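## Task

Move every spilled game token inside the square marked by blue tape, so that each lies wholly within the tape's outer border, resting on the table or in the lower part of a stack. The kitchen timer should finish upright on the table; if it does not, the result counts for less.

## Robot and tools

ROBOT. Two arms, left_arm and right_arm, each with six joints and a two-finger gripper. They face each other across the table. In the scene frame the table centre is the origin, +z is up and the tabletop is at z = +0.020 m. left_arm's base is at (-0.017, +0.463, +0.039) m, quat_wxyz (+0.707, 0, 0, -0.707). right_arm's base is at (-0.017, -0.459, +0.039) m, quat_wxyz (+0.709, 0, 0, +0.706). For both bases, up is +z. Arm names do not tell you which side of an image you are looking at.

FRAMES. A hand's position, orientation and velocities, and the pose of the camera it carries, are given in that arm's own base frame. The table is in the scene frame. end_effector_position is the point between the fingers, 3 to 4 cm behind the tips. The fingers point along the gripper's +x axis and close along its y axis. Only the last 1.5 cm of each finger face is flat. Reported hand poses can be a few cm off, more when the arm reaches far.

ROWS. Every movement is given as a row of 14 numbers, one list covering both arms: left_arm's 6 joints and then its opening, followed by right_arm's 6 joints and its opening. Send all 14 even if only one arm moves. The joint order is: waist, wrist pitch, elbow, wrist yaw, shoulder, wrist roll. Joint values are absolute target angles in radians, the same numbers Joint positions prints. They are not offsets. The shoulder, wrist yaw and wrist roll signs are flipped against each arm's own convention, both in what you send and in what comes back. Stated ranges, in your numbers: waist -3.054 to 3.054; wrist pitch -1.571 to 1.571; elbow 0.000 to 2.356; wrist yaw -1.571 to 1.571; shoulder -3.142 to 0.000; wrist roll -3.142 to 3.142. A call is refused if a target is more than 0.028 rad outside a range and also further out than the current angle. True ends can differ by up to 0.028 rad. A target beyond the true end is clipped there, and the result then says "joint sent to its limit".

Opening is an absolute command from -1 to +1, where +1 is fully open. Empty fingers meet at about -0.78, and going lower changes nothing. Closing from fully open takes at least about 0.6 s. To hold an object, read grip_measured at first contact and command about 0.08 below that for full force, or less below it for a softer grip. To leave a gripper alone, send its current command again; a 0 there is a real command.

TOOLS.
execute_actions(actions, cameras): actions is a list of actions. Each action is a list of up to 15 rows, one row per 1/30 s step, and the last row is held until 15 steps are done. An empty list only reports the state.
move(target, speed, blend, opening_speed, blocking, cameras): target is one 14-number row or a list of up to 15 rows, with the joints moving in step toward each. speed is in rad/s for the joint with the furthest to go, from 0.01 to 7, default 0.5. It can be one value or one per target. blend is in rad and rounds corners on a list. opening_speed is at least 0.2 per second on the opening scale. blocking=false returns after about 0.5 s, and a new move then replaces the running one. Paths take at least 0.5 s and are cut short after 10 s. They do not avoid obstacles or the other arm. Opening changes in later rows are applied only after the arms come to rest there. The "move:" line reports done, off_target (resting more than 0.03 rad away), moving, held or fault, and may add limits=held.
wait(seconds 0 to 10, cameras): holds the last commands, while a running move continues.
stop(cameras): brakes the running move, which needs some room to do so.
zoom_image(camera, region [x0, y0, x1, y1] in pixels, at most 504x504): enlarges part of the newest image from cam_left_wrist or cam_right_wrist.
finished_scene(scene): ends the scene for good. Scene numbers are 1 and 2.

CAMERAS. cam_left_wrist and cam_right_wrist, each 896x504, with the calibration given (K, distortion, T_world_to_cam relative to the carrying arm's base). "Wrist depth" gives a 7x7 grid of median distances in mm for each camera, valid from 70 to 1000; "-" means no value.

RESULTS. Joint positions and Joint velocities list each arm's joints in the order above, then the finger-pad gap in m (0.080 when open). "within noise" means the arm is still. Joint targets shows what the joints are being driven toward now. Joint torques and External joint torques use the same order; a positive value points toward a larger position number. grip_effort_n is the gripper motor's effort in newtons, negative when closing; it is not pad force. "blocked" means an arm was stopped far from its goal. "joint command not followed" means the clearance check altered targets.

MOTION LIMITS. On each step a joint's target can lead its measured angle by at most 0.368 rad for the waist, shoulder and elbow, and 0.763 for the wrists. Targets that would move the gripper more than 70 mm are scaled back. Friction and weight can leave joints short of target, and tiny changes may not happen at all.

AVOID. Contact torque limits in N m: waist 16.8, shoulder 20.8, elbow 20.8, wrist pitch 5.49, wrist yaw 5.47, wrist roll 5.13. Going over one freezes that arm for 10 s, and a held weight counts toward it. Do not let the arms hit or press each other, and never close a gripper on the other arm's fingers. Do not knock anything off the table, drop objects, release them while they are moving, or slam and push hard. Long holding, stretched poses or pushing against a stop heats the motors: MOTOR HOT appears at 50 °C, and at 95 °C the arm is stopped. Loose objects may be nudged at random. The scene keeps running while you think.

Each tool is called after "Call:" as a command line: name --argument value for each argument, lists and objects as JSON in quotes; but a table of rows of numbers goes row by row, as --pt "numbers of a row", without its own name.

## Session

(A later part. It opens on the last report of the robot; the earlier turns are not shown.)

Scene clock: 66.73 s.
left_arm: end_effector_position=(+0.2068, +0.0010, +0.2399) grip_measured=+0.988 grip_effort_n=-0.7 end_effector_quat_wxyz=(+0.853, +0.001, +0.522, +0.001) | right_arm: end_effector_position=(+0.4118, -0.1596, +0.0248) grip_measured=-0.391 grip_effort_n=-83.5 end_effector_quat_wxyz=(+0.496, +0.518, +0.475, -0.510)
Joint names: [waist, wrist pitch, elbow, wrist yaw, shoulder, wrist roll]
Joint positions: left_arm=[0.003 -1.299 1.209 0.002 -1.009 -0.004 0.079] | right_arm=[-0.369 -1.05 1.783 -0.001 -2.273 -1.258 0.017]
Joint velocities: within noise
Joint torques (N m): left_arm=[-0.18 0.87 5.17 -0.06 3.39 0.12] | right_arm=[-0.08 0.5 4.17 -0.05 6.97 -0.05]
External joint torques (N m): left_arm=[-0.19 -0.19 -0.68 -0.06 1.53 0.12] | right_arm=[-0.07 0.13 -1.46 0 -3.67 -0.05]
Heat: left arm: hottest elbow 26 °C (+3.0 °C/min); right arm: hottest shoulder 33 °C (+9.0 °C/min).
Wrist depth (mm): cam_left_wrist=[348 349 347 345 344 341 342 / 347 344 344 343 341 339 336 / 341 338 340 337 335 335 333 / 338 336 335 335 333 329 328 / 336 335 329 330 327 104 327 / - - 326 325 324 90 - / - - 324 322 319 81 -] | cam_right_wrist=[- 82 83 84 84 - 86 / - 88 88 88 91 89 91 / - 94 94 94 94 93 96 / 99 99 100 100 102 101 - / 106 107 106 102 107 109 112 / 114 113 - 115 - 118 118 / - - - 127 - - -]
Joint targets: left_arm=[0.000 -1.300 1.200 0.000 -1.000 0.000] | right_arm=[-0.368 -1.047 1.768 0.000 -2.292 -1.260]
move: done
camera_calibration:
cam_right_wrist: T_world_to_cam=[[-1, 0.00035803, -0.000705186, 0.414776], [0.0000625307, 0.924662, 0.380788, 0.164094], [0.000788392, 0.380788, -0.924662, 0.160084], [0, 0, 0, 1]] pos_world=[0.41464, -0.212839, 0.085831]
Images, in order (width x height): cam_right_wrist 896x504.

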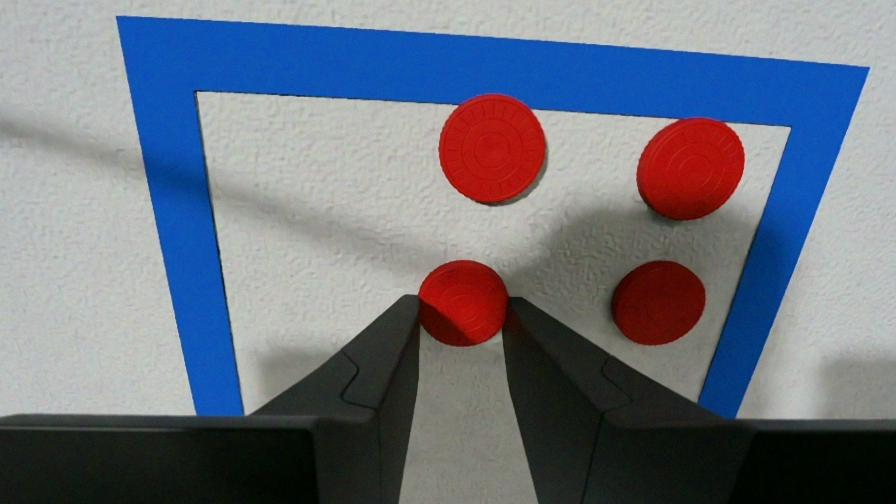

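Call:
move --pt "0 -1.3 1.2 0 -1.0 0 1 -0.3682 -1.047 1.768 0 -2.292 -1.26 -0.12" --pt "0 -1.3 1.2 0 -1.0 0 1 -0.3682 -1.188 1.869 0 -2.24 -1.26 -0.12" --pt "0 -1.3 1.2 0 -1.0 0 1 0.2328 -1.295 2.126 0 -2.395 -2.06 -0.1" --speed '[0.3,0.4,0.7]' --opening_speed 1.0 --cameras '["cam_right_wrist"]'

Scene clock: 70.63 s.
left_arm: end_effector_position=(+0.2068, +0.0010, +0.2399) grip_measured=+0.988 grip_effort_n=-0.2 end_effector_quat_wxyz=(+0.853, +0.001, +0.522, +0.001) | right_arm: end_effector_position=(+0.4536, +0.1073, +0.0618) grip_measured=-0.104 grip_effort_n=14.7 end_effector_quat_wxyz=(+0.434, +0.564, +0.431, -0.555)
Joint names: [waist, wrist pitch, elbow, wrist yaw, shoulder, wrist roll]
Joint positions: left_arm=[0.003 -1.299 1.209 0.002 -1.009 -0.004 0.079] | right_arm=[0.232 -1.294 2.116 0.001 -2.379 -2.058 0.03]
Joint velocities: within noise
Joint torques (N m): left_arm=[-0.18 0.88 5.16 -0.05 3.39 0.12] | right_arm=[-0.03 0.08 7.31 -0.12 7.94 -0.13]
External joint torques (N m): left_arm=[-0.21 -0.17 -0.67 -0.06 1.54 0.12] | right_arm=[0.01 -0.23 1.6 -0.07 -3.33 -0.13]
Heat: left arm: hottest elbow 26 °C (+3.0 °C/min); right arm: hottest shoulder 33 °C (+9.1 °C/min).
Wrist depth (mm): cam_left_wrist=[350 348 348 344 342 342 340 / 347 344 341 343 340 338 336 / 343 341 339 338 333 332 334 / 338 336 335 334 333 329 330 / 334 333 330 329 327 104 325 / - - 325 325 324 90 - / - - 325 320 320 81 -] | cam_right_wrist=[- 111 113 116 101 93 119 / 117 118 120 121 120 123 127 / 124 125 128 129 132 131 136 / 132 134 136 136 139 141 144 / 141 143 141 147 145 153 157 / 149 - - 135 85 161 168 / - - - 135 77 - -]
Joint targets: left_arm=[0.000 -1.300 1.200 0.000 -1.000 0.000] | right_arm=[0.233 -1.295 2.126 0.000 -2.395 -2.060]
move: done
camera_calibration:
cam_right_wrist: T_world_to_cam=[[-0.98027, 0.197028, 0.0158556, 0.425394], [0.186915, 0.897881, 0.398588, -0.179813], [0.0642965, 0.393688, -0.916993, 0.0619706], [0, 0, 0, 1]] pos_world=[0.446626, 0.0532395, 0.121753]
Images, in order (width x height): cam_right_wrist 896x504.

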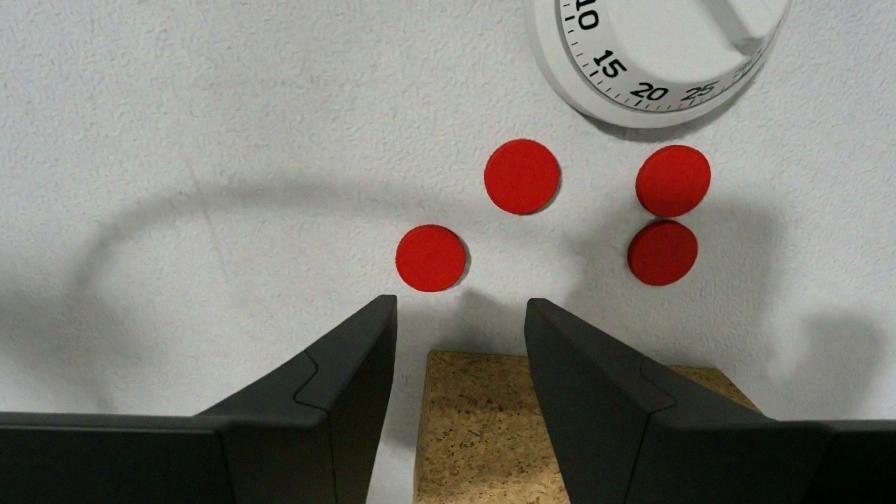

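Call:
move --pt "0 -1.3 1.2 0 -1.0 0 1 0.2365 -1.31 2.165 0 -2.42 -2.06 -0.1" --pt "0 -1.3 1.2 0 -1.0 0 1 0.2365 -1.176 2.052 0 -2.447 -2.06 -0.1" --pt "0 -1.3 1.2 0 -1.0 0 1 0.2365 -1.176 2.052 0 -2.447 -2.06 -0.44" --pt "0 -1.3 1.2 0 -1.0 0 1 0.2365 -1.33 2.16 0 -2.395 -2.06 -0.44" --pt "0 -1.3 1.2 0 -1.0 0 1 -0.2876 -1.172 1.812 0 -2.211 -1.34 -0.44" --pt "0 -1.3 1.2 0 -1.0 0 1 -0.2876 -1.021 1.704 0 -2.2545 -1.34 -0.44" --speed '[0.4,0.13,0.3,0.3,0.6,0.13]' --opening_speed 0.9 --cameras '["cam_right_wrist"]'

Scene clock: 76.67 s.
left_arm: end_effector_position=(+0.2068, +0.0010, +0.2399) grip_measured=+0.988 grip_effort_n=-0.7 end_effector_quat_wxyz=(+0.853, +0.001, +0.522, +0.001) | right_arm: end_effector_position=(+0.4142, -0.1227, +0.0243) grip_measured=-0.406 grip_effort_n=-83.5 end_effector_quat_wxyz=(+0.494, +0.520, +0.476, -0.509)
Joint names: [waist, wrist pitch, elbow, wrist yaw, shoulder, wrist roll]
Joint positions: left_arm=[0.003 -1.299 1.209 0.002 -1.009 -0.004 0.079] | right_arm=[-0.288 -1.025 1.719 0.001 -2.236 -1.343 0.017]
Joint velocities: within noise
Joint torques (N m): left_arm=[-0.19 0.87 5.19 -0.06 3.39 0.13] | right_arm=[0.06 0.55 4.06 -0.04 6.74 0.1]
External joint torques (N m): left_arm=[-0.18 -0.19 -0.67 -0.06 1.51 0.13] | right_arm=[-0.01 0.15 -1.59 0.01 -3.63 0.1]
Heat: left arm: hottest elbow 26 °C (+3.0 °C/min); right arm: hottest shoulder 34 °C (+9.1 °C/min).
Wrist depth (mm): cam_left_wrist=[348 349 346 347 343 342 341 / 347 345 340 343 339 339 337 / 342 341 338 337 335 333 332 / 338 336 338 335 330 332 329 / 337 335 330 329 331 104 327 / - - 328 325 324 90 - / - - 321 324 317 81 -] | cam_right_wrist=[- 82 83 84 84 86 86 / - 88 88 88 90 89 91 / - 94 94 94 94 93 96 / 99 99 100 100 102 101 - / 106 107 106 103 107 109 112 / 114 113 - 116 - 118 119 / - - - 127 - - -]
Joint targets: left_arm=[0.000 -1.300 1.200 0.000 -1.000 0.000] | right_arm=[-0.288 -1.021 1.704 0.000 -2.255 -1.340]
move: done
camera_calibration:
cam_right_wrist: T_world_to_cam=[[-0.999994, 0.00327638, -0.000730249, 0.417478], [0.00274246, 0.92287, 0.385101, 0.12872], [0.00193566, 0.385097, -0.922874, 0.145629], [0, 0, 0, 1]] pos_world=[0.41684, -0.176241, 0.0851322]
Images, in order (width x height): cam_right_wrist 896x504.

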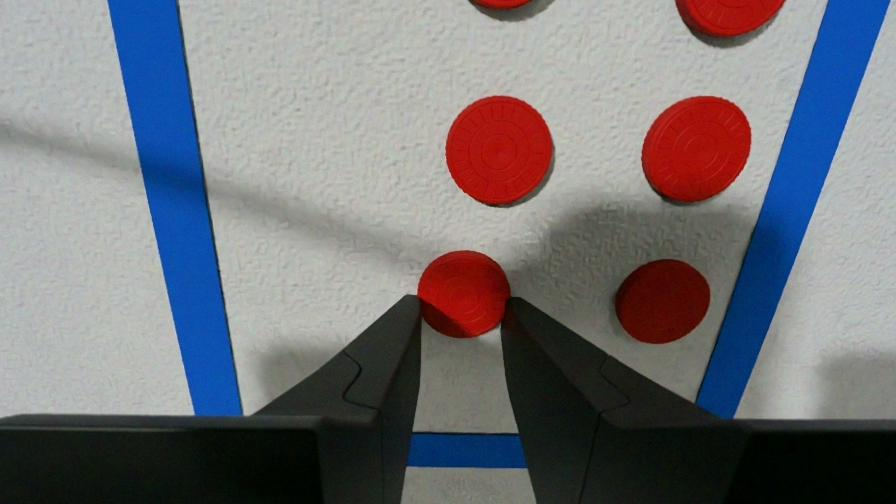

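Call:
move --pt "0 -1.3 1.2 0 -1.0 0 1 -0.2876 -1.021 1.704 0 -2.2545 -1.34 -0.12" --pt "0 -1.3 1.2 0 -1.0 0 1 -0.2876 -1.172 1.812 0 -2.20 -1.34 -0.12" --pt "0 -1.3 1.2 0 -1.0 0 1 0.2105 -1.189 1.873 0 -2.25 -2.2 -0.1" --speed '[0.3,0.4,0.7]' --opening_speed 1.0 --cameras '["cam_right_wrist"]'

Scene clock: 80.63 s.
left_arm: end_effector_position=(+0.2068, +0.0010, +0.2399) grip_measured=+0.988 grip_effort_n=-0.7 end_effector_quat_wxyz=(+0.853, +0.001, +0.522, +0.001) | right_arm: end_effector_position=(+0.4255, +0.0913, +0.0601) grip_measured=-0.104 grip_effort_n=14.7 end_effector_quat_wxyz=(+0.387, +0.596, +0.385, -0.589)
Joint names: [waist, wrist pitch, elbow, wrist yaw, shoulder, wrist roll]
Joint positions: left_arm=[0.003 -1.299 1.209 0.002 -1.009 -0.004 0.079] | right_arm=[0.211 -1.188 1.863 0.001 -2.235 -2.198 0.03]
Joint velocities: within noise
Joint torques (N m): left_arm=[-0.18 0.88 5.17 -0.06 3.4 0.13] | right_arm=[-0.15 0.07 7.53 -0.1 7.23 -0.08]
External joint torques (N m): left_arm=[-0.18 -0.19 -0.66 -0.06 1.58 0.13] | right_arm=[-0.17 -0.23 1.83 -0.05 -3.23 -0.08]
Heat: left arm: hottest elbow 26 °C (+2.0 °C/min); right arm: hottest shoulder 34 °C (+8.0 °C/min).
Wrist depth (mm): cam_left_wrist=[350 348 347 345 345 340 341 / 344 345 344 342 338 339 337 / 342 342 340 338 336 334 332 / 340 336 335 333 333 330 328 / 335 333 331 333 330 104 326 / - - 328 325 325 89 - / - - 323 322 320 81 -] | cam_right_wrist=[- 111 113 89 91 119 120 / 116 118 120 100 97 125 127 / 124 125 127 128 119 133 134 / 131 134 135 135 139 143 144 / 141 142 141 146 141 152 156 / 149 - - 156 84 163 167 / - - - 137 77 - -]
Joint targets: left_arm=[0.000 -1.300 1.200 0.000 -1.000 0.000] | right_arm=[0.211 -1.189 1.873 0.000 -2.250 -2.200]
move: done
camera_calibration:
cam_right_wrist: T_world_to_cam=[[-0.936116, 0.351191, 0.0187673, 0.36806], [0.329197, 0.856215, 0.398152, -0.216224], [0.123759, 0.378895, -0.917127, 0.0445668], [0, 0, 0, 1]] pos_world=[0.410212, 0.0389889, 0.120056]
Images, in order (width x height): cam_right_wrist 896x504.

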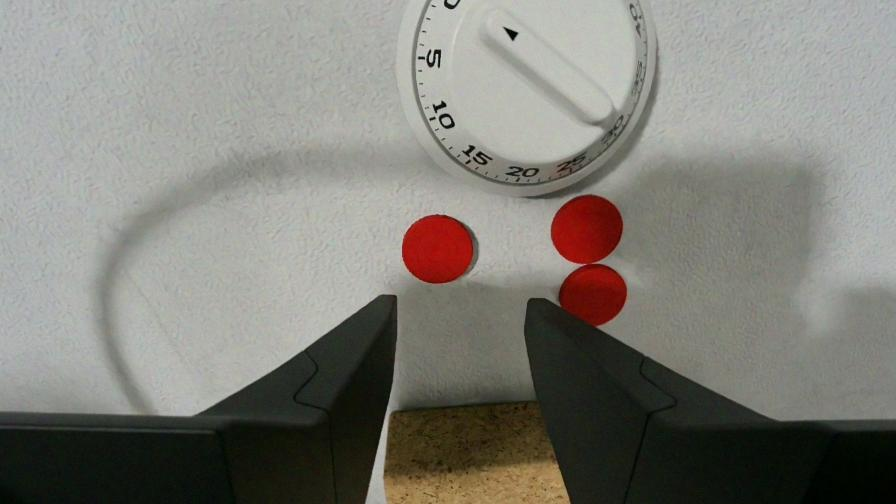

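Call:
move --pt "0 -1.3 1.2 0 -1.0 0 1 0.2107 -1.064 1.7895 0 -2.295 -2.2 -0.1" --pt "0 -1.3 1.2 0 -1.0 0 1 0.2107 -1.064 1.7895 0 -2.295 -2.2 -0.44" --pt "0 -1.3 1.2 0 -1.0 0 1 0.2107 -1.20 1.89 0 -2.245 -2.2 -0.44" --pt "0 -1.3 1.2 0 -1.0 0 1 -0.2108 -1.16 1.775 0 -2.184 -1.42 -0.44" --pt "0 -1.3 1.2 0 -1.0 0 1 -0.2108 -1.004 1.663 0 -2.230 -1.42 -0.44" --speed '[0.13,0.3,0.3,0.6,0.13]' --opening_speed 0.9 --cameras '["cam_right_wrist"]'

Scene clock: 86.40 s.
left_arm: end_effector_position=(+0.2068, +0.0010, +0.2399) grip_measured=+0.988 grip_effort_n=0.2 end_effector_quat_wxyz=(+0.853, +0.001, +0.522, +0.001) | right_arm: end_effector_position=(+0.4159, -0.0893, +0.0239) grip_measured=-0.436 grip_effort_n=-20.2 end_effector_quat_wxyz=(+0.492, +0.521, +0.476, -0.510)
Joint names: [waist, wrist pitch, elbow, wrist yaw, shoulder, wrist roll]
Joint positions: left_arm=[0.003 -1.299 1.209 0.002 -1.009 -0.004 0.079] | right_arm=[-0.212 -1.009 1.678 0.001 -2.212 -1.422 0.015]
Joint velocities: within noise
Joint torques (N m): left_arm=[-0.22 0.87 5.17 -0.06 3.37 0.12] | right_arm=[-0.1 0.56 4.28 -0.07 6.8 0.09]
External joint torques (N m): left_arm=[-0.23 -0.2 -0.66 -0.06 1.55 0.12] | right_arm=[-0.04 0.19 -1.29 -0.02 -3.38 0.08]
Heat: left arm: hottest elbow 26 °C (+2.0 °C/min); right arm: hottest shoulder 34 °C (+7.1 °C/min).
Wrist depth (mm): cam_left_wrist=[349 347 348 344 344 343 342 / 344 344 341 341 342 337 337 / 341 341 338 336 337 334 331 / 338 335 337 335 331 331 328 / 336 333 330 330 329 104 327 / - - 327 325 325 90 - / - - 320 322 321 81 -] | cam_right_wrist=[- 82 83 83 84 86 86 / - 87 87 87 90 89 91 / - 93 93 94 94 93 96 / 98 99 99 102 101 102 - / 106 106 106 105 107 107 112 / 113 112 - 115 - 118 119 / - - - 127 - - -]
Joint targets: left_arm=[0.000 -1.300 1.200 0.000 -1.000 0.000] | right_arm=[-0.211 -1.004 1.663 0.000 -2.230 -1.420]
move: done
camera_calibration:
cam_right_wrist: T_world_to_cam=[[-0.999978, 0.00667724, 0.000209714, 0.41937], [0.00623581, 0.921687, 0.387884, 0.09644], [0.0023967, 0.387877, -0.921708, 0.132395], [0, 0, 0, 1]] pos_world=[0.418442, -0.143041, 0.084534]
Images, in order (width x height): cam_right_wrist 896x504.

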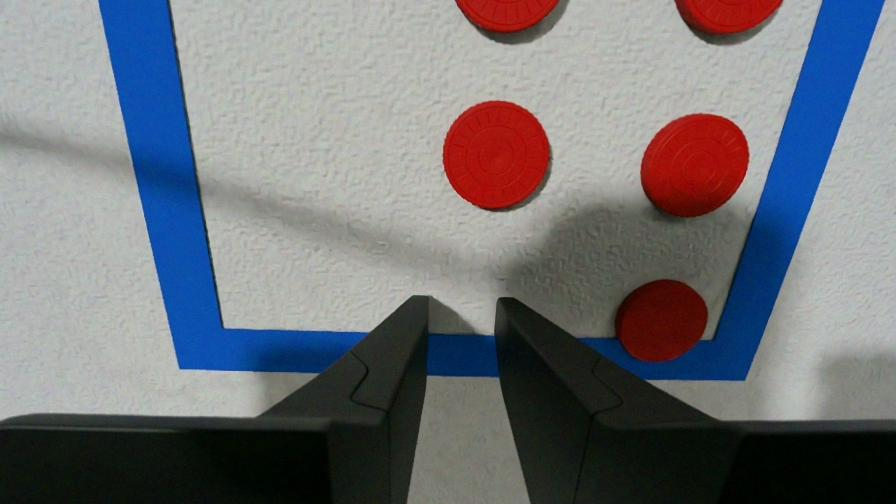

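Call:
move --pt "0 -1.3 1.2 0 -1.0 0 1 -0.2108 -1.16 1.775 0 -2.175 -1.42 -0.1" --pt "0 -1.3 1.2 0 -1.0 0 1 0.2105 -1.40 2.0 0 -2.18 -2.2 -0.1" --speed '[0.4,0.7]' --opening_speed 1.0 --cameras '["cam_right_wrist"]'

Scene clock: 88.73 s.
left_arm: end_effector_position=(+0.2068, +0.0010, +0.2399) grip_measured=+0.988 grip_effort_n=-0.2 end_effector_quat_wxyz=(+0.853, +0.001, +0.522, +0.001) | right_arm: end_effector_position=(+0.4098, +0.0881, +0.1126) grip_measured=-0.104 grip_effort_n=14.7 end_effector_quat_wxyz=(+0.383, +0.585, +0.389, -0.600)
Joint names: [waist, wrist pitch, elbow, wrist yaw, shoulder, wrist roll]
Joint positions: left_arm=[0.003 -1.299 1.209 0.002 -1.009 -0.004 0.079] | right_arm=[0.212 -1.398 1.99 0.001 -2.185 -2.197 0.03]
Joint velocities: within noise
Joint torques (N m): left_arm=[-0.19 0.87 5.19 -0.08 3.37 0.13] | right_arm=[-0.25 0.02 7.18 -0.14 8.96 -0.1]
External joint torques (N m): left_arm=[-0.19 -0.2 -0.67 -0.08 1.53 0.13] | right_arm=[-0.21 -0.23 1.52 -0.08 -1.12 -0.1]
Heat: left arm: hottest elbow 26 °C (+2.0 °C/min); right arm: hottest shoulder 34 °C (+6.0 °C/min).
Wrist depth (mm): cam_left_wrist=[351 351 345 344 344 342 339 / 346 345 346 343 341 339 335 / 342 338 338 338 336 333 333 / 338 337 335 334 330 329 330 / 336 332 330 329 329 104 327 / - - 325 325 324 90 - / - - 324 324 320 81 -] | cam_right_wrist=[154 155 159 144 167 171 174 / 160 164 167 147 176 180 185 / 171 174 177 181 186 192 197 / 181 185 188 193 199 204 210 / 190 196 194 205 206 219 225 / 204 - - 188 84 232 241 / - - - 199 77 - -]
Joint targets: left_arm=[0.000 -1.300 1.200 0.000 -1.000 0.000] | right_arm=[0.211 -1.400 2.000 0.000 -2.180 -2.200]
move: done
camera_calibration:
cam_right_wrist: T_world_to_cam=[[-0.935287, 0.350754, 0.0470102, 0.349948], [0.341377, 0.859207, 0.381084, -0.232512], [0.0932754, 0.372471, -0.923344, 0.109629], [0, 0, 0, 1]] pos_world=[0.39645, 0.0361965, 0.173381]
Images, in order (width x height): cam_right_wrist 896x504.

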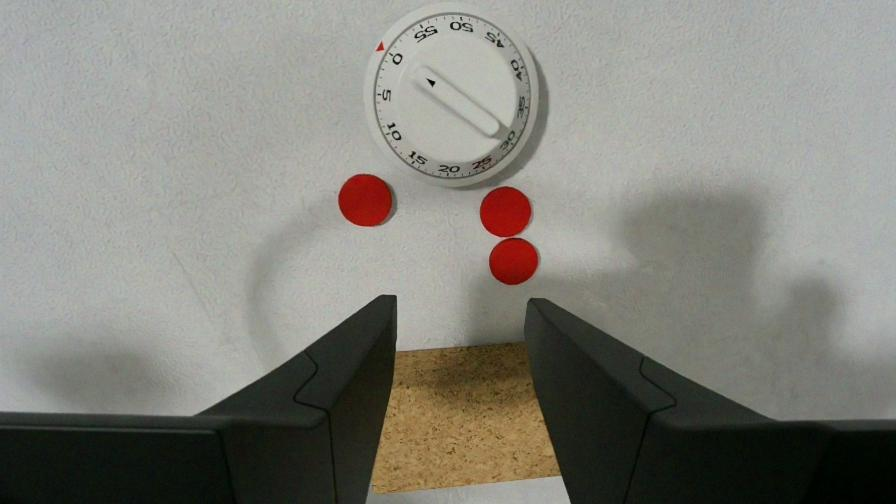

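Call:
move --pt "0 -1.3 1.2 0 -1.0 0 1 0.1709 -1.2185 1.945 0 -2.297 -2.16 -0.05" --pt "0 -1.3 1.2 0 -1.0 0 1 0.1709 -1.11 1.861 0 -2.322 -2.16 -0.05" --speed '[0.5,0.15]' --opening_speed 1.0 --cameras '["cam_right_wrist"]'

Scene clock: 90.67 s.
left_arm: end_effector_position=(+0.2068, +0.0010, +0.2399) grip_measured=+0.988 grip_effort_n=-0.7 end_effector_quat_wxyz=(+0.853, +0.001, +0.522, +0.001) | right_arm: end_effector_position=(+0.4428, +0.0763, +0.0311) grip_measured=-0.054 grip_effort_n=14.7 end_effector_quat_wxyz=(+0.387, +0.600, +0.382, -0.587)
Joint names: [waist, wrist pitch, elbow, wrist yaw, shoulder, wrist roll]
Joint positions: left_arm=[0.003 -1.299 1.209 0.002 -1.009 -0.004 0.079] | right_arm=[0.17 -1.112 1.87 0.001 -2.308 -2.162 0.033]
Joint velocities: within noise
Joint torques (N m): left_arm=[-0.17 0.87 5.16 -0.06 3.37 0.13] | right_arm=[-0.07 0.32 4.98 -0.1 7.7 0.09]
External joint torques (N m): left_arm=[-0.17 -0.18 -0.71 -0.07 1.49 0.13] | right_arm=[-0.12 0.01 -0.58 -0.06 -2.98 0.09]
Heat: left arm: hottest elbow 26 °C (+2.0 °C/min); right arm: hottest shoulder 34 °C (+6.0 °C/min).
Wrist depth (mm): cam_left_wrist=[350 349 348 347 343 342 341 / 344 344 343 342 340 336 334 / 341 341 338 336 336 334 334 / 338 336 335 333 333 330 329 / 335 333 328 329 328 104 325 / - - 327 324 325 90 - / - - 323 322 320 81 -] | cam_right_wrist=[- 86 87 88 75 - 92 / - 91 92 93 74 - 96 / - 98 98 99 75 74 105 / 102 103 104 104 109 108 112 / 111 111 109 114 98 116 119 / 116 115 82 121 87 120 129 / - - 127 133 80 - -]
Joint targets: left_arm=[0.000 -1.300 1.200 0.000 -1.000 0.000] | right_arm=[0.171 -1.110 1.861 0.000 -2.322 -2.160]
move: done
camera_calibration:
cam_right_wrist: T_world_to_cam=[[-0.934495, 0.355828, 0.0102914, 0.389187], [0.329639, 0.854079, 0.402352, -0.19767], [0.134379, 0.379389, -0.915427, 0.0167364], [0, 0, 0, 1]] pos_world=[0.426604, 0.0239919, 0.0908484]
Images, in order (width x height): cam_right_wrist 896x504.

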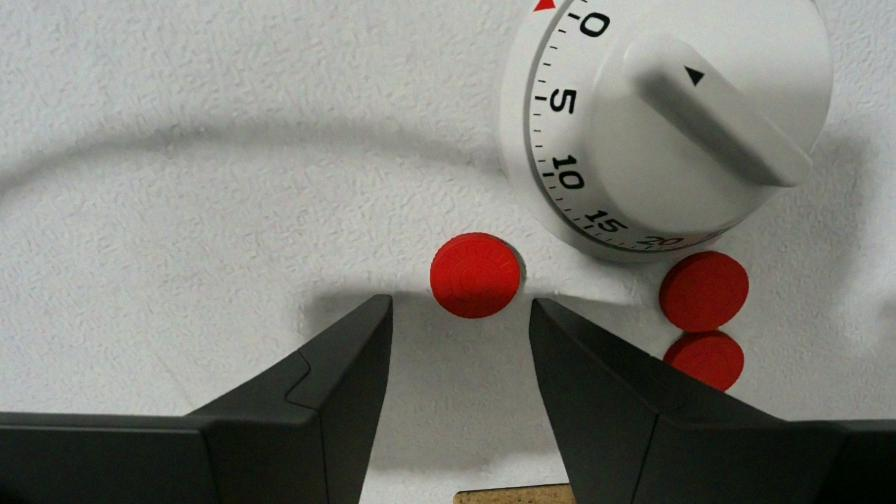

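Call:
move --pt "0 -1.3 1.2 0 -1.0 0 1 0.175 -1.066 1.803 0 -2.305 -2.16 -0.08" --pt "0 -1.3 1.2 0 -1.0 0 1 0.175 -1.066 1.803 0 -2.305 -2.16 -0.25" --speed '[0.1,0.15]' --opening_speed 0.8 --cameras '["cam_right_wrist"]'

Scene clock: 92.30 s.
left_arm: end_effector_position=(+0.2068, +0.0010, +0.2399) grip_measured=+0.988 grip_effort_n=-0.7 end_effector_quat_wxyz=(+0.853, +0.001, +0.522, +0.001) | right_arm: end_effector_position=(+0.4408, +0.0761, +0.0241) grip_measured=-0.245 grip_effort_n=-23.0 end_effector_quat_wxyz=(+0.389, +0.603, +0.380, -0.583)
Joint names: [waist, wrist pitch, elbow, wrist yaw, shoulder, wrist roll]
Joint positions: left_arm=[0.003 -1.299 1.209 0.002 -1.009 -0.004 0.079] | right_arm=[0.171 -1.065 1.822 0 -2.297 -2.162 0.024]
Joint velocities: within noise
Joint torques (N m): left_arm=[-0.16 0.88 5.2 -0.06 3.38 0.12] | right_arm=[0.41 0.17 3.88 -0.1 8.3 0.07]
External joint torques (N m): left_arm=[-0.17 -0.2 -0.69 -0.06 1.53 0.12] | right_arm=[0.35 -0.15 -1.72 -0.06 -2.44 0.07]
Heat: left arm: hottest elbow 26 °C (+2.0 °C/min); right arm: hottest shoulder 34 °C (+6.1 °C/min).
Wrist depth (mm): cam_left_wrist=[353 348 347 346 343 344 339 / 346 346 343 341 339 338 336 / 343 341 339 337 334 334 332 / 337 338 335 336 332 331 327 / 334 335 329 328 327 104 324 / - - 328 327 324 89 - / - - 323 322 320 81 -] | cam_right_wrist=[- 82 83 83 - - - / - 87 87 88 - - - / - 93 93 95 76 - 96 / 98 98 99 99 100 101 - / 105 106 105 105 106 109 112 / 113 112 - 115 85 115 119 / - - - 126 77 - -]
Joint targets: left_arm=[0.000 -1.300 1.200 0.000 -1.000 0.000] | right_arm=[0.175 -1.066 1.803 0.000 -2.305 -2.160]
move: done
camera_calibration:
cam_right_wrist: T_world_to_cam=[[-0.934677, 0.355494, 0.00161877, 0.387833], [0.325379, 0.853645, 0.406717, -0.192232], [0.143204, 0.380676, -0.913553, 0.00666004], [0, 0, 0, 1]] pos_world=[0.424093, 0.02369, 0.0836404]
Images, in order (width x height): cam_right_wrist 896x504.

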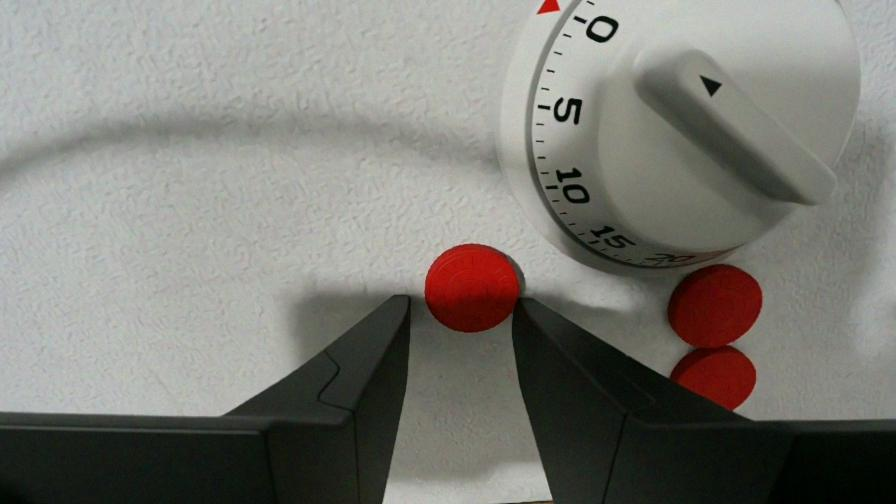

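Call:
move --pt "0 -1.3 1.2 0 -1.0 0 1 0.171 -1.066 1.803 0 -2.305 -2.16 -0.08" --pt "0 -1.3 1.2 0 -1.0 0 1 0.16 -1.064 1.797 0 -2.302 -2.16 -0.08" --speed '[0.1,0.1]' --opening_speed 0.8 --cameras '["cam_right_wrist"]'

Scene clock: 93.87 s.
left_arm: end_effector_position=(+0.2068, +0.0010, +0.2399) grip_measured=+0.988 grip_effort_n=-0.2 end_effector_quat_wxyz=(+0.853, +0.001, +0.522, +0.001) | right_arm: end_effector_position=(+0.4383, +0.0760, +0.0239) grip_measured=-0.084 grip_effort_n=17.0 end_effector_quat_wxyz=(+0.387, +0.601, +0.383, -0.585)
Joint names: [waist, wrist pitch, elbow, wrist yaw, shoulder, wrist roll]
Joint positions: left_arm=[0.003 -1.299 1.209 0.002 -1.009 -0.004 0.079] | right_arm=[0.17 -1.069 1.815 0.004 -2.293 -2.162 0.031]
Joint velocities: within noise
Joint torques (N m): left_arm=[-0.16 0.87 5.19 -0.05 3.38 0.12] | right_arm=[-1.1 0.59 3.92 -0.16 8.03 0.11]
External joint torques (N m): left_arm=[-0.16 -0.19 -0.61 -0.06 1.59 0.12] | right_arm=[-1 0.29 -1.63 -0.11 -2.63 0.11]
Heat: left arm: hottest elbow 26 °C (+2.0 °C/min); right arm: hottest shoulder 34 °C (+6.0 °C/min).
Wrist depth (mm): cam_left_wrist=[348 348 347 345 345 340 341 / 345 344 344 341 339 338 338 / 342 338 339 339 337 334 333 / 338 337 336 333 332 332 329 / 335 332 329 329 329 104 326 / - - 327 326 323 90 - / - - 324 323 319 81 -] | cam_right_wrist=[- 82 83 83 - - - / - 87 87 87 - - 92 / 91 93 93 95 74 - 98 / - 98 99 99 86 103 - / 104 105 104 104 106 110 114 / 112 111 - 116 86 114 121 / - - - 127 78 - -]
Joint targets: left_arm=[0.000 -1.300 1.200 0.000 -1.000 0.000] | right_arm=[0.160 -1.064 1.797 0.000 -2.302 -2.160]
move: done
camera_calibration:
cam_right_wrist: T_world_to_cam=[[-0.93454, 0.35573, 0.00957117, 0.385223], [0.328739, 0.852707, 0.405981, -0.192635], [0.136258, 0.382552, -0.913831, 0.00977131], [0, 0, 0, 1]] pos_world=[0.422002, 0.0234879, 0.0834486]
Images, in order (width x height): cam_right_wrist 896x504.

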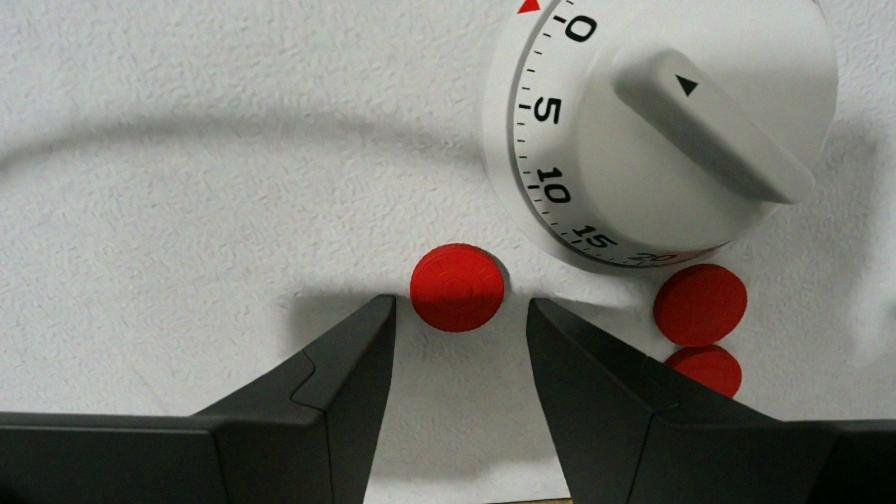

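Call:
move --pt "0 -1.3 1.2 0 -1.0 0 1 0.165 -1.10 1.83 0 -2.285 -2.16 -0.08" --pt "0 -1.3 1.2 0 -1.0 0 1 0.16 -1.062 1.797 0 -2.302 -2.16 -0.08" --speed '[0.1,0.08]' --opening_speed 0.8 --cameras '["cam_right_wrist"]'

Scene clock: 95.13 s.
left_arm: end_effector_position=(+0.2068, +0.0010, +0.2399) grip_measured=+0.988 grip_effort_n=-1.2 end_effector_quat_wxyz=(+0.853, +0.001, +0.522, +0.001) | right_arm: end_effector_position=(+0.4371, +0.0739, +0.0239) grip_measured=-0.084 grip_effort_n=14.2 end_effector_quat_wxyz=(+0.385, +0.600, +0.382, -0.588)
Joint names: [waist, wrist pitch, elbow, wrist yaw, shoulder, wrist roll]
Joint positions: left_arm=[0.003 -1.299 1.209 0.002 -1.009 -0.004 0.079] | right_arm=[0.166 -1.074 1.813 0.004 -2.292 -2.162 0.031]
Joint velocities: within noise
Joint torques (N m): left_arm=[-0.19 0.87 5.19 -0.06 3.36 0.13] | right_arm=[-0.78 1 4.35 -0.21 8.06 0.08]
External joint torques (N m): left_arm=[-0.2 -0.18 -0.62 -0.07 1.55 0.13] | right_arm=[-0.65 0.67 -1.29 -0.15 -2.67 0.08]
Heat: left arm: hottest elbow 26 °C (+1.0 °C/min); right arm: hottest shoulder 34 °C (+6.1 °C/min).
Wrist depth (mm): cam_left_wrist=[352 349 348 348 344 343 341 / 347 346 344 342 340 339 339 / 343 340 340 337 338 336 332 / 339 338 334 334 330 332 328 / 334 334 332 329 327 104 325 / - - 325 326 323 89 - / - - 323 323 321 81 -] | cam_right_wrist=[- 82 83 83 - - - / - 87 87 88 - - 92 / 91 92 93 94 73 - 98 / - 98 99 100 84 104 - / 104 105 104 104 106 110 114 / 111 110 - 116 86 117 120 / - - - 127 78 - -]
Joint targets: left_arm=[0.000 -1.300 1.200 0.000 -1.000 0.000] | right_arm=[0.160 -1.062 1.797 0.000 -2.302 -2.160]
move: done
camera_calibration:
cam_right_wrist: T_world_to_cam=[[-0.933118, 0.359293, 0.0141179, 0.383857], [0.334087, 0.8518, 0.403512, -0.192642], [0.132954, 0.381241, -0.914865, 0.0122843], [0, 0, 0, 1]] pos_world=[0.42091, 0.0214923, 0.0835527]
Images, in order (width x height): cam_right_wrist 896x504.

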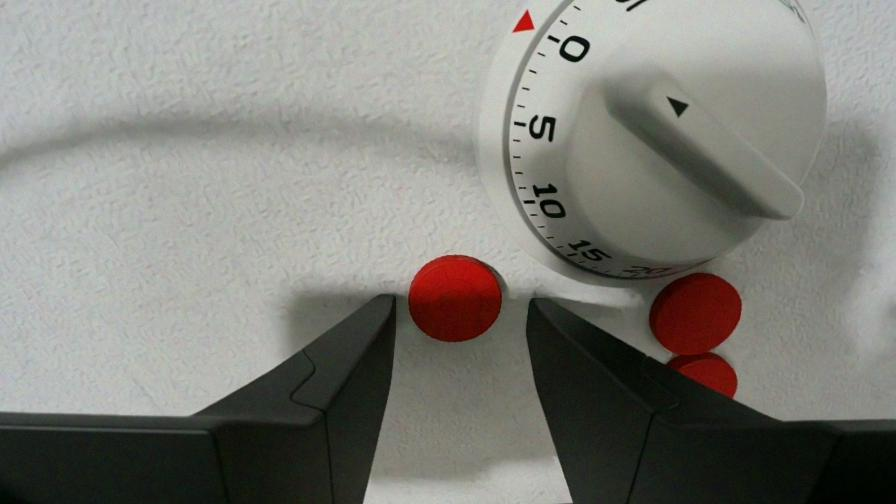

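Call:
move --pt "0 -1.3 1.2 0 -1.0 0 1 0.16 -1.066 1.80 0 -2.302 -2.16 -0.08" --pt "0 -1.3 1.2 0 -1.0 0 1 0.16 -1.066 1.80 0 -2.302 -2.16 -0.42" --speed '[0.1,0.08]' --opening_speed 0.6 --cameras '["cam_right_wrist"]'

Scene clock: 96.83 s.
left_arm: end_effector_position=(+0.2068, +0.0010, +0.2399) grip_measured=+0.988 grip_effort_n=-0.7 end_effector_quat_wxyz=(+0.853, +0.001, +0.522, +0.001) | right_arm: end_effector_position=(+0.4397, +0.0723, +0.0239) grip_measured=-0.392 grip_effort_n=-83.5 end_effector_quat_wxyz=(+0.386, +0.604, +0.379, -0.585)
Joint names: [waist, wrist pitch, elbow, wrist yaw, shoulder, wrist roll]
Joint positions: left_arm=[0.003 -1.299 1.209 0.002 -1.009 -0.004 0.079] | right_arm=[0.162 -1.063 1.812 0.002 -2.292 -2.162 0.017]
Joint velocities: within noise
Joint torques (N m): left_arm=[-0.17 0.87 5.16 -0.05 3.37 0.13] | right_arm=[-0.18 0.01 4.63 -0.14 8.07 0.08]
External joint torques (N m): left_arm=[-0.16 -0.19 -0.72 -0.06 1.48 0.13] | right_arm=[-0.16 -0.31 -0.87 -0.09 -2.45 0.08]
Heat: left arm: hottest elbow 27 °C (+2.0 °C/min); right arm: hottest shoulder 34 °C (+6.0 °C/min).
Wrist depth (mm): cam_left_wrist=[351 350 348 345 344 341 340 / 347 346 344 341 340 338 337 / 340 340 340 337 336 334 332 / 338 335 336 334 331 329 330 / 338 334 331 331 327 104 325 / - - 327 324 325 90 - / - - 322 323 319 81 -] | cam_right_wrist=[- 82 83 84 - - - / - 87 87 88 - - - / - 93 93 95 75 - 97 / 98 99 99 100 86 89 105 / 105 106 106 102 108 108 113 / 113 112 - 115 - 115 120 / - - - 127 - - -]
Joint targets: left_arm=[0.000 -1.300 1.200 0.000 -1.000 0.000] | right_arm=[0.160 -1.066 1.800 0.000 -2.302 -2.160]
move: done
camera_calibration:
cam_right_wrist: T_world_to_cam=[[-0.93181, 0.362925, 0.00394819, 0.38629], [0.333011, 0.850577, 0.406967, -0.19169], [0.144341, 0.380531, -0.913434, 0.00750648], [0, 0, 0, 1]] pos_world=[0.4227, 0.019996, 0.0833429]
Images, in order (width x height): cam_right_wrist 896x504.

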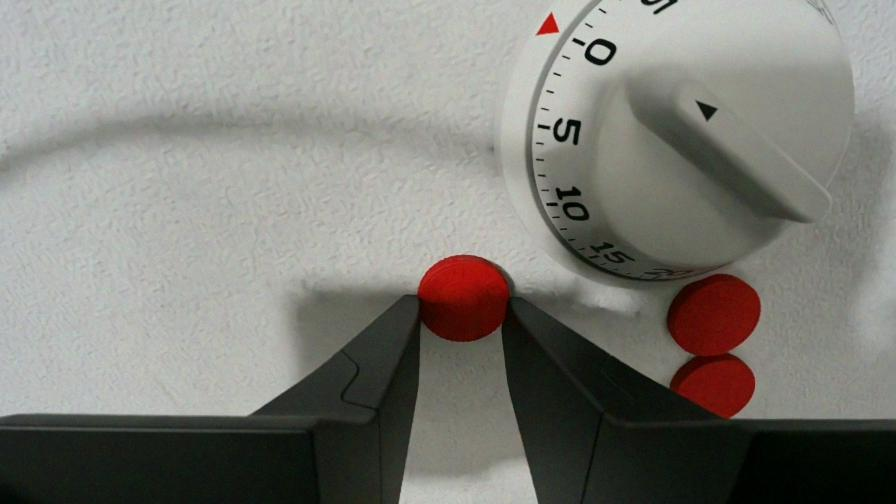

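Call:
move --pt "0 -1.3 1.2 0 -1.0 0 1 0.165 -1.20 1.89 0 -2.25 -2.16 -0.44" --pt "0 -1.3 1.2 0 -1.0 0 1 -0.2108 -1.16 1.775 0 -2.184 -1.42 -0.44" --pt "0 -1.3 1.2 0 -1.0 0 1 -0.2108 -1.002 1.662 0 -2.230 -1.42 -0.44" --speed '[0.3,0.6,0.13]' --opening_speed 0.9 --cameras '["cam_right_wrist"]'

Scene clock: 100.40 s.
left_arm: end_effector_position=(+0.2068, +0.0010, +0.2399) grip_measured=+0.988 grip_effort_n=-0.2 end_effector_quat_wxyz=(+0.853, +0.001, +0.522, +0.001) | right_arm: end_effector_position=(+0.4161, -0.0893, +0.0240) grip_measured=-0.392 grip_effort_n=-83.5 end_effector_quat_wxyz=(+0.492, +0.522, +0.476, -0.509)
Joint names: [waist, wrist pitch, elbow, wrist yaw, shoulder, wrist roll]
Joint positions: left_arm=[0.003 -1.299 1.209 0.002 -1.009 -0.004 0.079] | right_arm=[-0.212 -1.008 1.677 0.001 -2.211 -1.422 0.017]
Joint velocities: within noise
Joint torques (N m): left_arm=[-0.17 0.87 5.15 -0.06 3.37 0.12] | right_arm=[0.2 0.62 4.18 -0.1 6.54 0.14]
External joint torques (N m): left_arm=[-0.18 -0.19 -0.69 -0.06 1.52 0.12] | right_arm=[0.27 0.25 -1.43 -0.04 -3.71 0.14]
Heat: left arm: hottest elbow 27 °C (+2.0 °C/min); right arm: hottest shoulder 35 °C (+6.1 °C/min).
Wrist depth (mm): cam_left_wrist=[351 352 347 346 341 344 341 / 343 345 343 342 339 339 335 / 341 342 340 337 336 336 331 / 338 336 336 332 332 332 330 / 334 333 329 331 328 104 325 / - - 326 327 326 90 - / - - 323 324 320 81 -] | cam_right_wrist=[- 82 83 84 84 87 86 / - 88 87 87 91 89 91 / - 94 94 94 94 94 96 / 99 99 100 100 102 102 - / 106 107 106 102 107 108 112 / 114 113 - 115 - 118 119 / - - - 127 - - -]
Joint targets: left_arm=[0.000 -1.300 1.200 0.000 -1.000 0.000] | right_arm=[-0.211 -1.002 1.662 0.000 -2.230 -1.420]
move: done
camera_calibration:
cam_right_wrist: T_world_to_cam=[[-0.999978, 0.00662337, -0.000995998, 0.419563], [0.00571815, 0.921652, 0.387975, 0.0966053], [0.00348766, 0.38796, -0.92167, 0.132038], [0, 0, 0, 1]] pos_world=[0.418541, -0.143041, 0.0846327]
Images, in order (width x height): cam_right_wrist 896x504.

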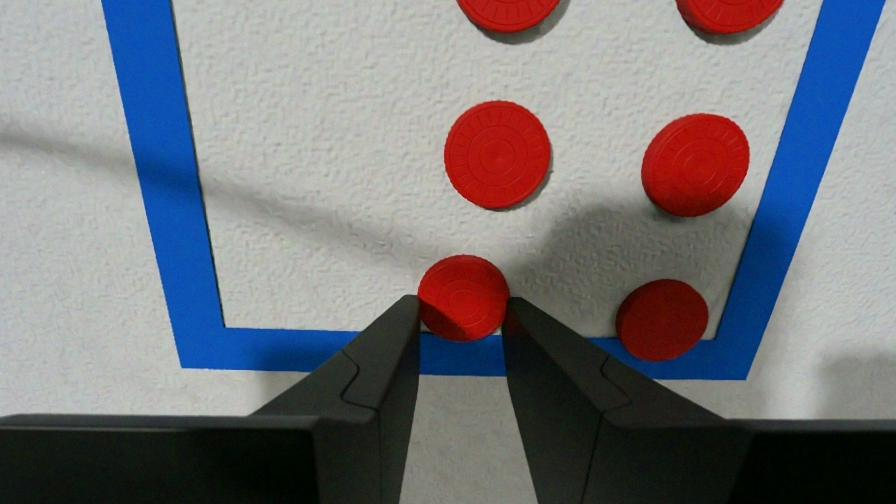

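Call:
move --pt "0 -1.3 1.2 0 -1.0 0 1 -0.2108 -1.002 1.662 0 -2.230 -1.42 -0.12" --pt "0 -1.3 1.2 0 -1.0 0 1 -0.2108 -1.16 1.775 0 -2.175 -1.42 -0.12" --pt "0 -1.3 1.2 0 -1.0 0 1 0.3155 -1.127 1.676 0 -2.11 -2.06 -0.1" --speed '[0.3,0.4,0.7]' --opening_speed 1.0 --cameras '["cam_right_wrist"]'

Scene clock: 103.93 s.
left_arm: end_effector_position=(+0.2068, +0.0010, +0.2399) grip_measured=+0.988 grip_effort_n=-0.7 end_effector_quat_wxyz=(+0.853, +0.001, +0.522, +0.001) | right_arm: end_effector_position=(+0.3866, +0.1263, +0.0602) grip_measured=-0.104 grip_effort_n=14.7 end_effector_quat_wxyz=(+0.455, +0.542, +0.455, -0.540)
Joint names: [waist, wrist pitch, elbow, wrist yaw, shoulder, wrist roll]
Joint positions: left_arm=[0.003 -1.299 1.209 0.002 -1.009 -0.004 0.079] | right_arm=[0.315 -1.129 1.685 0.001 -2.124 -2.058 0.03]
Joint velocities: within noise
Joint torques (N m): left_arm=[-0.16 0.87 5.2 -0.05 3.35 0.13] | right_arm=[-0.04 0.28 5.17 -0.15 9.71 -0.08]
External joint torques (N m): left_arm=[-0.15 -0.18 -0.61 -0.05 1.52 0.13] | right_arm=[-0.02 0 -0.42 -0.1 0.08 -0.08]
Heat: left arm: hottest elbow 27 °C (+2.0 °C/min); right arm: hottest shoulder 35 °C (+6.0 °C/min).
Wrist depth (mm): cam_left_wrist=[350 350 346 345 344 342 338 / 346 344 344 341 342 339 334 / 344 341 340 338 335 335 333 / 339 336 336 334 334 330 328 / 335 335 331 330 330 104 324 / - - 326 327 326 90 - / - - 324 323 322 81 -] | cam_right_wrist=[- 111 97 94 117 121 122 / 117 119 121 122 125 127 129 / 124 126 128 128 133 134 138 / 132 135 136 137 141 144 146 / 142 142 142 147 146 154 159 / 149 - - 137 84 165 169 / - - - 133 77 - -]
Joint targets: left_arm=[0.000 -1.300 1.200 0.000 -1.000 0.000] | right_arm=[0.315 -1.127 1.676 0.000 -2.110 -2.060]
move: done
camera_calibration:
cam_right_wrist: T_world_to_cam=[[-0.993088, 0.114645, 0.025148, 0.370757], [0.11523, 0.911599, 0.3946, -0.157515], [0.0223141, 0.394771, -0.918509, 0.0735217], [0, 0, 0, 1]] pos_world=[0.384704, 0.0720605, 0.120362]
Images, in order (width x height): cam_right_wrist 896x504.

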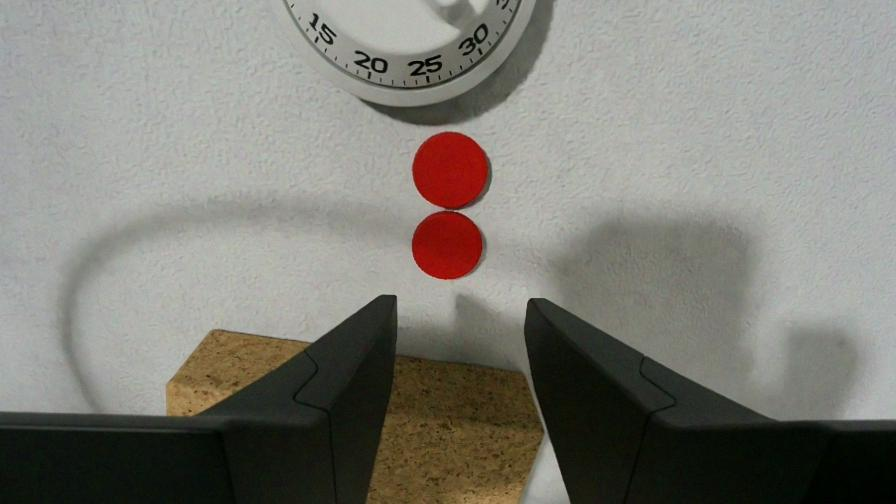

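Call:
move --pt "0 -1.3 1.2 0 -1.0 0 1 0.3155 -1.0 1.589 0 -2.158 -2.06 -0.1" --speed '[0.15]' --cameras '["cam_right_wrist"]'

Scene clock: 105.33 s.
left_arm: end_effector_position=(+0.2068, +0.0010, +0.2399) grip_measured=+0.988 grip_effort_n=0.2 end_effector_quat_wxyz=(+0.853, +0.001, +0.522, +0.001) | right_arm: end_effector_position=(+0.3883, +0.1269, +0.0306) grip_measured=-0.104 grip_effort_n=14.7 end_effector_quat_wxyz=(+0.458, +0.548, +0.453, -0.534)
Joint names: [waist, wrist pitch, elbow, wrist yaw, shoulder, wrist roll]
Joint positions: left_arm=[0.003 -1.299 1.209 0.002 -1.009 -0.004 0.079] | right_arm=[0.315 -1.002 1.598 0.001 -2.145 -2.058 0.03]
Joint velocities: within noise
Joint torques (N m): left_arm=[-0.2 0.87 5.17 -0.06 3.4 0.12] | right_arm=[0.03 0.32 4.97 -0.12 6.89 -0.08]
External joint torques (N m): left_arm=[-0.21 -0.17 -0.65 -0.07 1.53 0.12] | right_arm=[0.03 0.02 -0.49 -0.08 -2.77 -0.08]
Heat: left arm: hottest elbow 27 °C (+2.0 °C/min); right arm: hottest shoulder 35 °C (+6.1 °C/min).
Wrist depth (mm): cam_left_wrist=[349 349 348 344 344 340 339 / 344 344 341 342 340 337 336 / 343 341 339 337 334 336 332 / 339 339 334 333 331 329 329 / 335 334 329 330 328 104 327 / - - 329 326 325 90 - / - - 324 323 320 81 -] | cam_right_wrist=[- 87 - 72 89 92 92 / - 91 94 94 96 96 98 / - 98 98 97 102 103 105 / 103 104 105 105 109 111 113 / 112 112 110 114 112 119 120 / 119 117 - 123 85 126 130 / - - - 109 77 - -]
Joint targets: left_arm=[0.000 -1.300 1.200 0.000 -1.000 0.000] | right_arm=[0.315 -1.000 1.589 0.000 -2.158 -2.060]
move: done
camera_calibration:
cam_right_wrist: T_world_to_cam=[[-0.99339, 0.114446, 0.00885963, 0.373867], [0.108352, 0.909417, 0.401523, -0.143753], [0.0378955, 0.399829, -0.915806, 0.0392427], [0, 0, 0, 1]] pos_world=[0.385484, 0.072254, 0.0903467]
Images, in order (width x height): cam_right_wrist 896x504.

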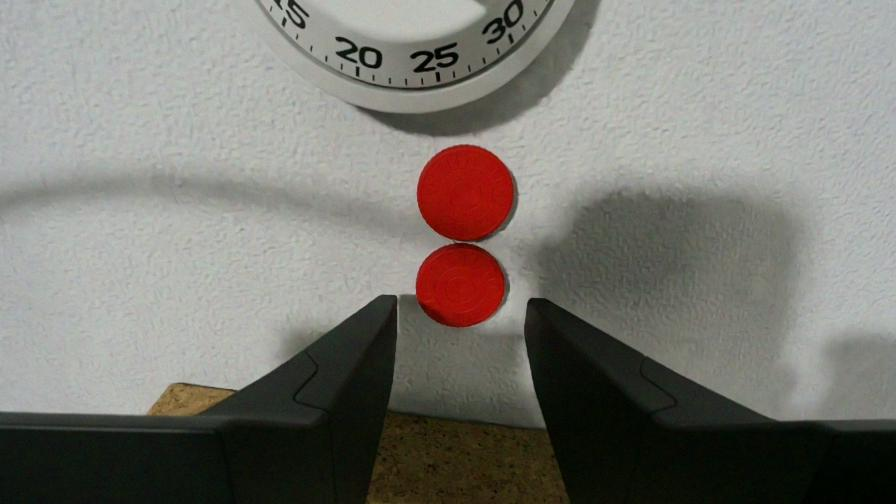

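Call:
move --pt "0 -1.3 1.2 0 -1.0 0 1 0.3155 -0.9725 1.569 0 -2.167 -2.06 -0.1" --pt "0 -1.3 1.2 0 -1.0 0 1 0.3155 -0.9725 1.569 0 -2.167 -2.06 -0.44" --pt "0 -1.3 1.2 0 -1.0 0 1 0.3155 -1.127 1.676 0 -2.10 -2.06 -0.44" --pt "0 -1.3 1.2 0 -1.0 0 1 -0.267 -1.29 2.12 0 -2.405 -1.36 -0.44" --pt "0 -1.3 1.2 0 -1.0 0 1 -0.267 -1.149 2.006 0 -2.428 -1.36 -0.44" --speed '[0.1,0.3,0.3,0.7,0.13]' --opening_speed 0.7 --cameras '["cam_right_wrist"]'

Scene clock: 110.13 s.
left_arm: end_effector_position=(+0.2068, +0.0010, +0.2399) grip_measured=+0.988 grip_effort_n=-0.2 end_effector_quat_wxyz=(+0.853, +0.001, +0.522, +0.001) | right_arm: end_effector_position=(+0.4554, -0.1241, +0.0253) grip_measured=-0.407 grip_effort_n=-83.5 end_effector_quat_wxyz=(+0.494, +0.519, +0.477, -0.509)
Joint names: [waist, wrist pitch, elbow, wrist yaw, shoulder, wrist roll]
Joint positions: left_arm=[0.003 -1.299 1.209 0.002 -1.009 -0.004 0.079] | right_arm=[-0.266 -1.156 2.023 0 -2.409 -1.362 0.017]
Joint velocities: within noise
Joint torques (N m): left_arm=[-0.18 0.86 5.18 -0.05 3.36 0.12] | right_arm=[-0.13 0.77 4.3 -0.05 7.89 0.07]
External joint torques (N m): left_arm=[-0.19 -0.21 -0.68 -0.06 1.52 0.12] | right_arm=[-0.03 0.4 -1.39 0.01 -3.51 0.07]
Heat: left arm: hottest elbow 27 °C (+2.0 °C/min); right arm: hottest shoulder 35 °C (+5.1 °C/min).
Wrist depth (mm): cam_left_wrist=[350 348 344 346 344 341 340 / 347 345 344 342 340 337 334 / 343 342 339 338 334 333 332 / 338 337 334 334 333 329 331 / 336 334 329 331 330 104 326 / - - 327 325 324 90 - / - - 323 323 321 81 -] | cam_right_wrist=[- 82 83 84 84 - 86 / - 87 87 88 91 88 90 / - 94 94 95 94 93 95 / 98 99 100 99 102 101 103 / 106 107 106 102 106 109 107 / 114 113 - 115 - 118 119 / - - - 127 - - -]
Joint targets: left_arm=[0.000 -1.300 1.200 0.000 -1.000 0.000] | right_arm=[-0.267 -1.149 2.006 0.000 -2.428 -1.360]
move: done
camera_calibration:
cam_right_wrist: T_world_to_cam=[[-0.999999, 0.000957831, 0.000501705, 0.458368], [0.00107718, 0.922805, 0.385266, 0.130252], [-0.0000939561, 0.385267, -0.922805, 0.147968], [0, 0, 0, 1]] pos_world=[0.458241, -0.177643, 0.0861336]
Images, in order (width x height): cam_right_wrist 896x504.

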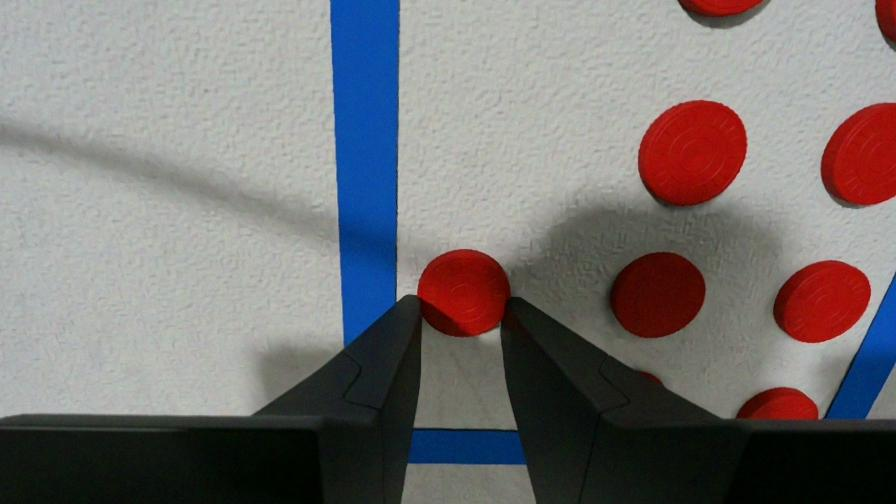

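Call:
move --pt "0 -1.3 1.2 0 -1.0 0 1 -0.267 -1.149 2.006 0 -2.428 -1.36 -0.12" --pt "0 -1.3 1.2 0 -1.0 0 1 -0.267 -1.29 2.12 0 -2.39 -1.36 -0.12" --pt "0 -1.3 1.2 0 -1.0 0 1 0.2617 -1.108 1.62 0 -2.075 -2.007 -0.1" --pt "0 -1.3 1.2 0 -1.0 0 1 0.2617 -0.982 1.539 0 -2.126 -2.007 -0.1" --speed '[0.3,0.4,0.7,0.13]' --opening_speed 1.0 --cameras '["cam_right_wrist"]'

Scene clock: 114.87 s.
left_arm: end_effector_position=(+0.2068, +0.0010, +0.2399) grip_measured=+0.988 grip_effort_n=-0.2 end_effector_quat_wxyz=(+0.853, +0.001, +0.522, +0.001) | right_arm: end_effector_position=(+0.3863, +0.1036, +0.0308) grip_measured=-0.104 grip_effort_n=14.7 end_effector_quat_wxyz=(+0.458, +0.548, +0.452, -0.534)
Joint names: [waist, wrist pitch, elbow, wrist yaw, shoulder, wrist roll]
Joint positions: left_arm=[0.003 -1.299 1.209 0.002 -1.009 -0.004 0.079] | right_arm=[0.262 -0.984 1.548 0.001 -2.113 -2.005 0.03]
Joint velocities: within noise
Joint torques (N m): left_arm=[-0.17 0.87 5.17 -0.06 3.39 0.12] | right_arm=[0.09 0.32 4.86 -0.08 6.7 -0.05]
External joint torques (N m): left_arm=[-0.17 -0.19 -0.68 -0.06 1.54 0.13] | right_arm=[0.19 0 -0.65 -0.02 -2.82 -0.05]
Heat: left arm: hottest elbow 27 °C (+2.0 °C/min); right arm: hottest shoulder 35 °C (+4.0 °C/min).
Wrist depth (mm): cam_left_wrist=[352 348 347 346 343 341 341 / 345 346 344 341 338 338 335 / 342 342 339 338 336 334 332 / 339 336 335 333 331 328 330 / 335 335 329 329 330 104 326 / - - 329 325 326 90 - / - - 325 322 319 81 -] | cam_right_wrist=[86 87 - - 89 92 92 / - 92 - - 95 97 98 / - 99 85 - 102 103 105 / 104 105 106 105 110 111 113 / 112 113 111 115 113 120 121 / 120 118 - 124 84 127 130 / - - - 131 77 - -]
Joint targets: left_arm=[0.000 -1.300 1.200 0.000 -1.000 0.000] | right_arm=[0.262 -0.982 1.539 0.000 -2.126 -2.007]
move: done
camera_calibration:
cam_right_wrist: T_world_to_cam=[[-0.993298, 0.115281, 0.00832851, 0.374405], [0.108943, 0.909749, 0.400609, -0.122709], [0.0386056, 0.398832, -0.916211, 0.0486849], [0, 0, 0, 1]] pos_world=[0.383384, 0.049056, 0.0906459]
Images, in order (width x height): cam_right_wrist 896x504.

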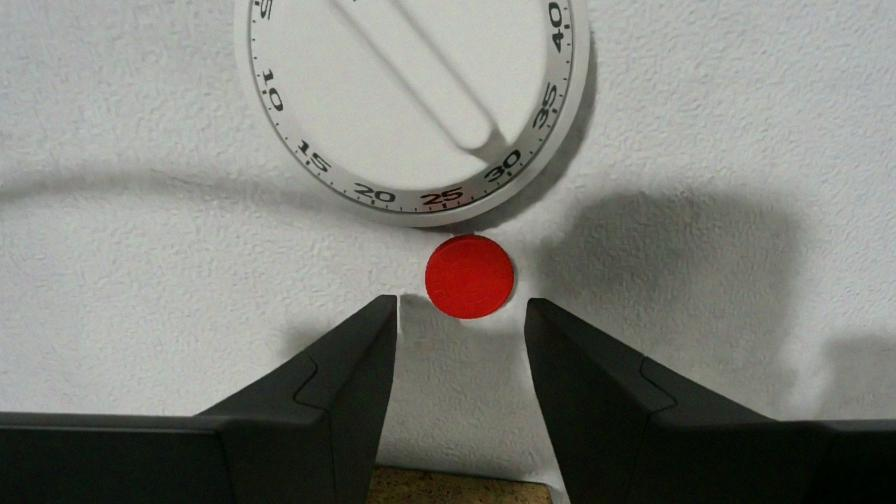

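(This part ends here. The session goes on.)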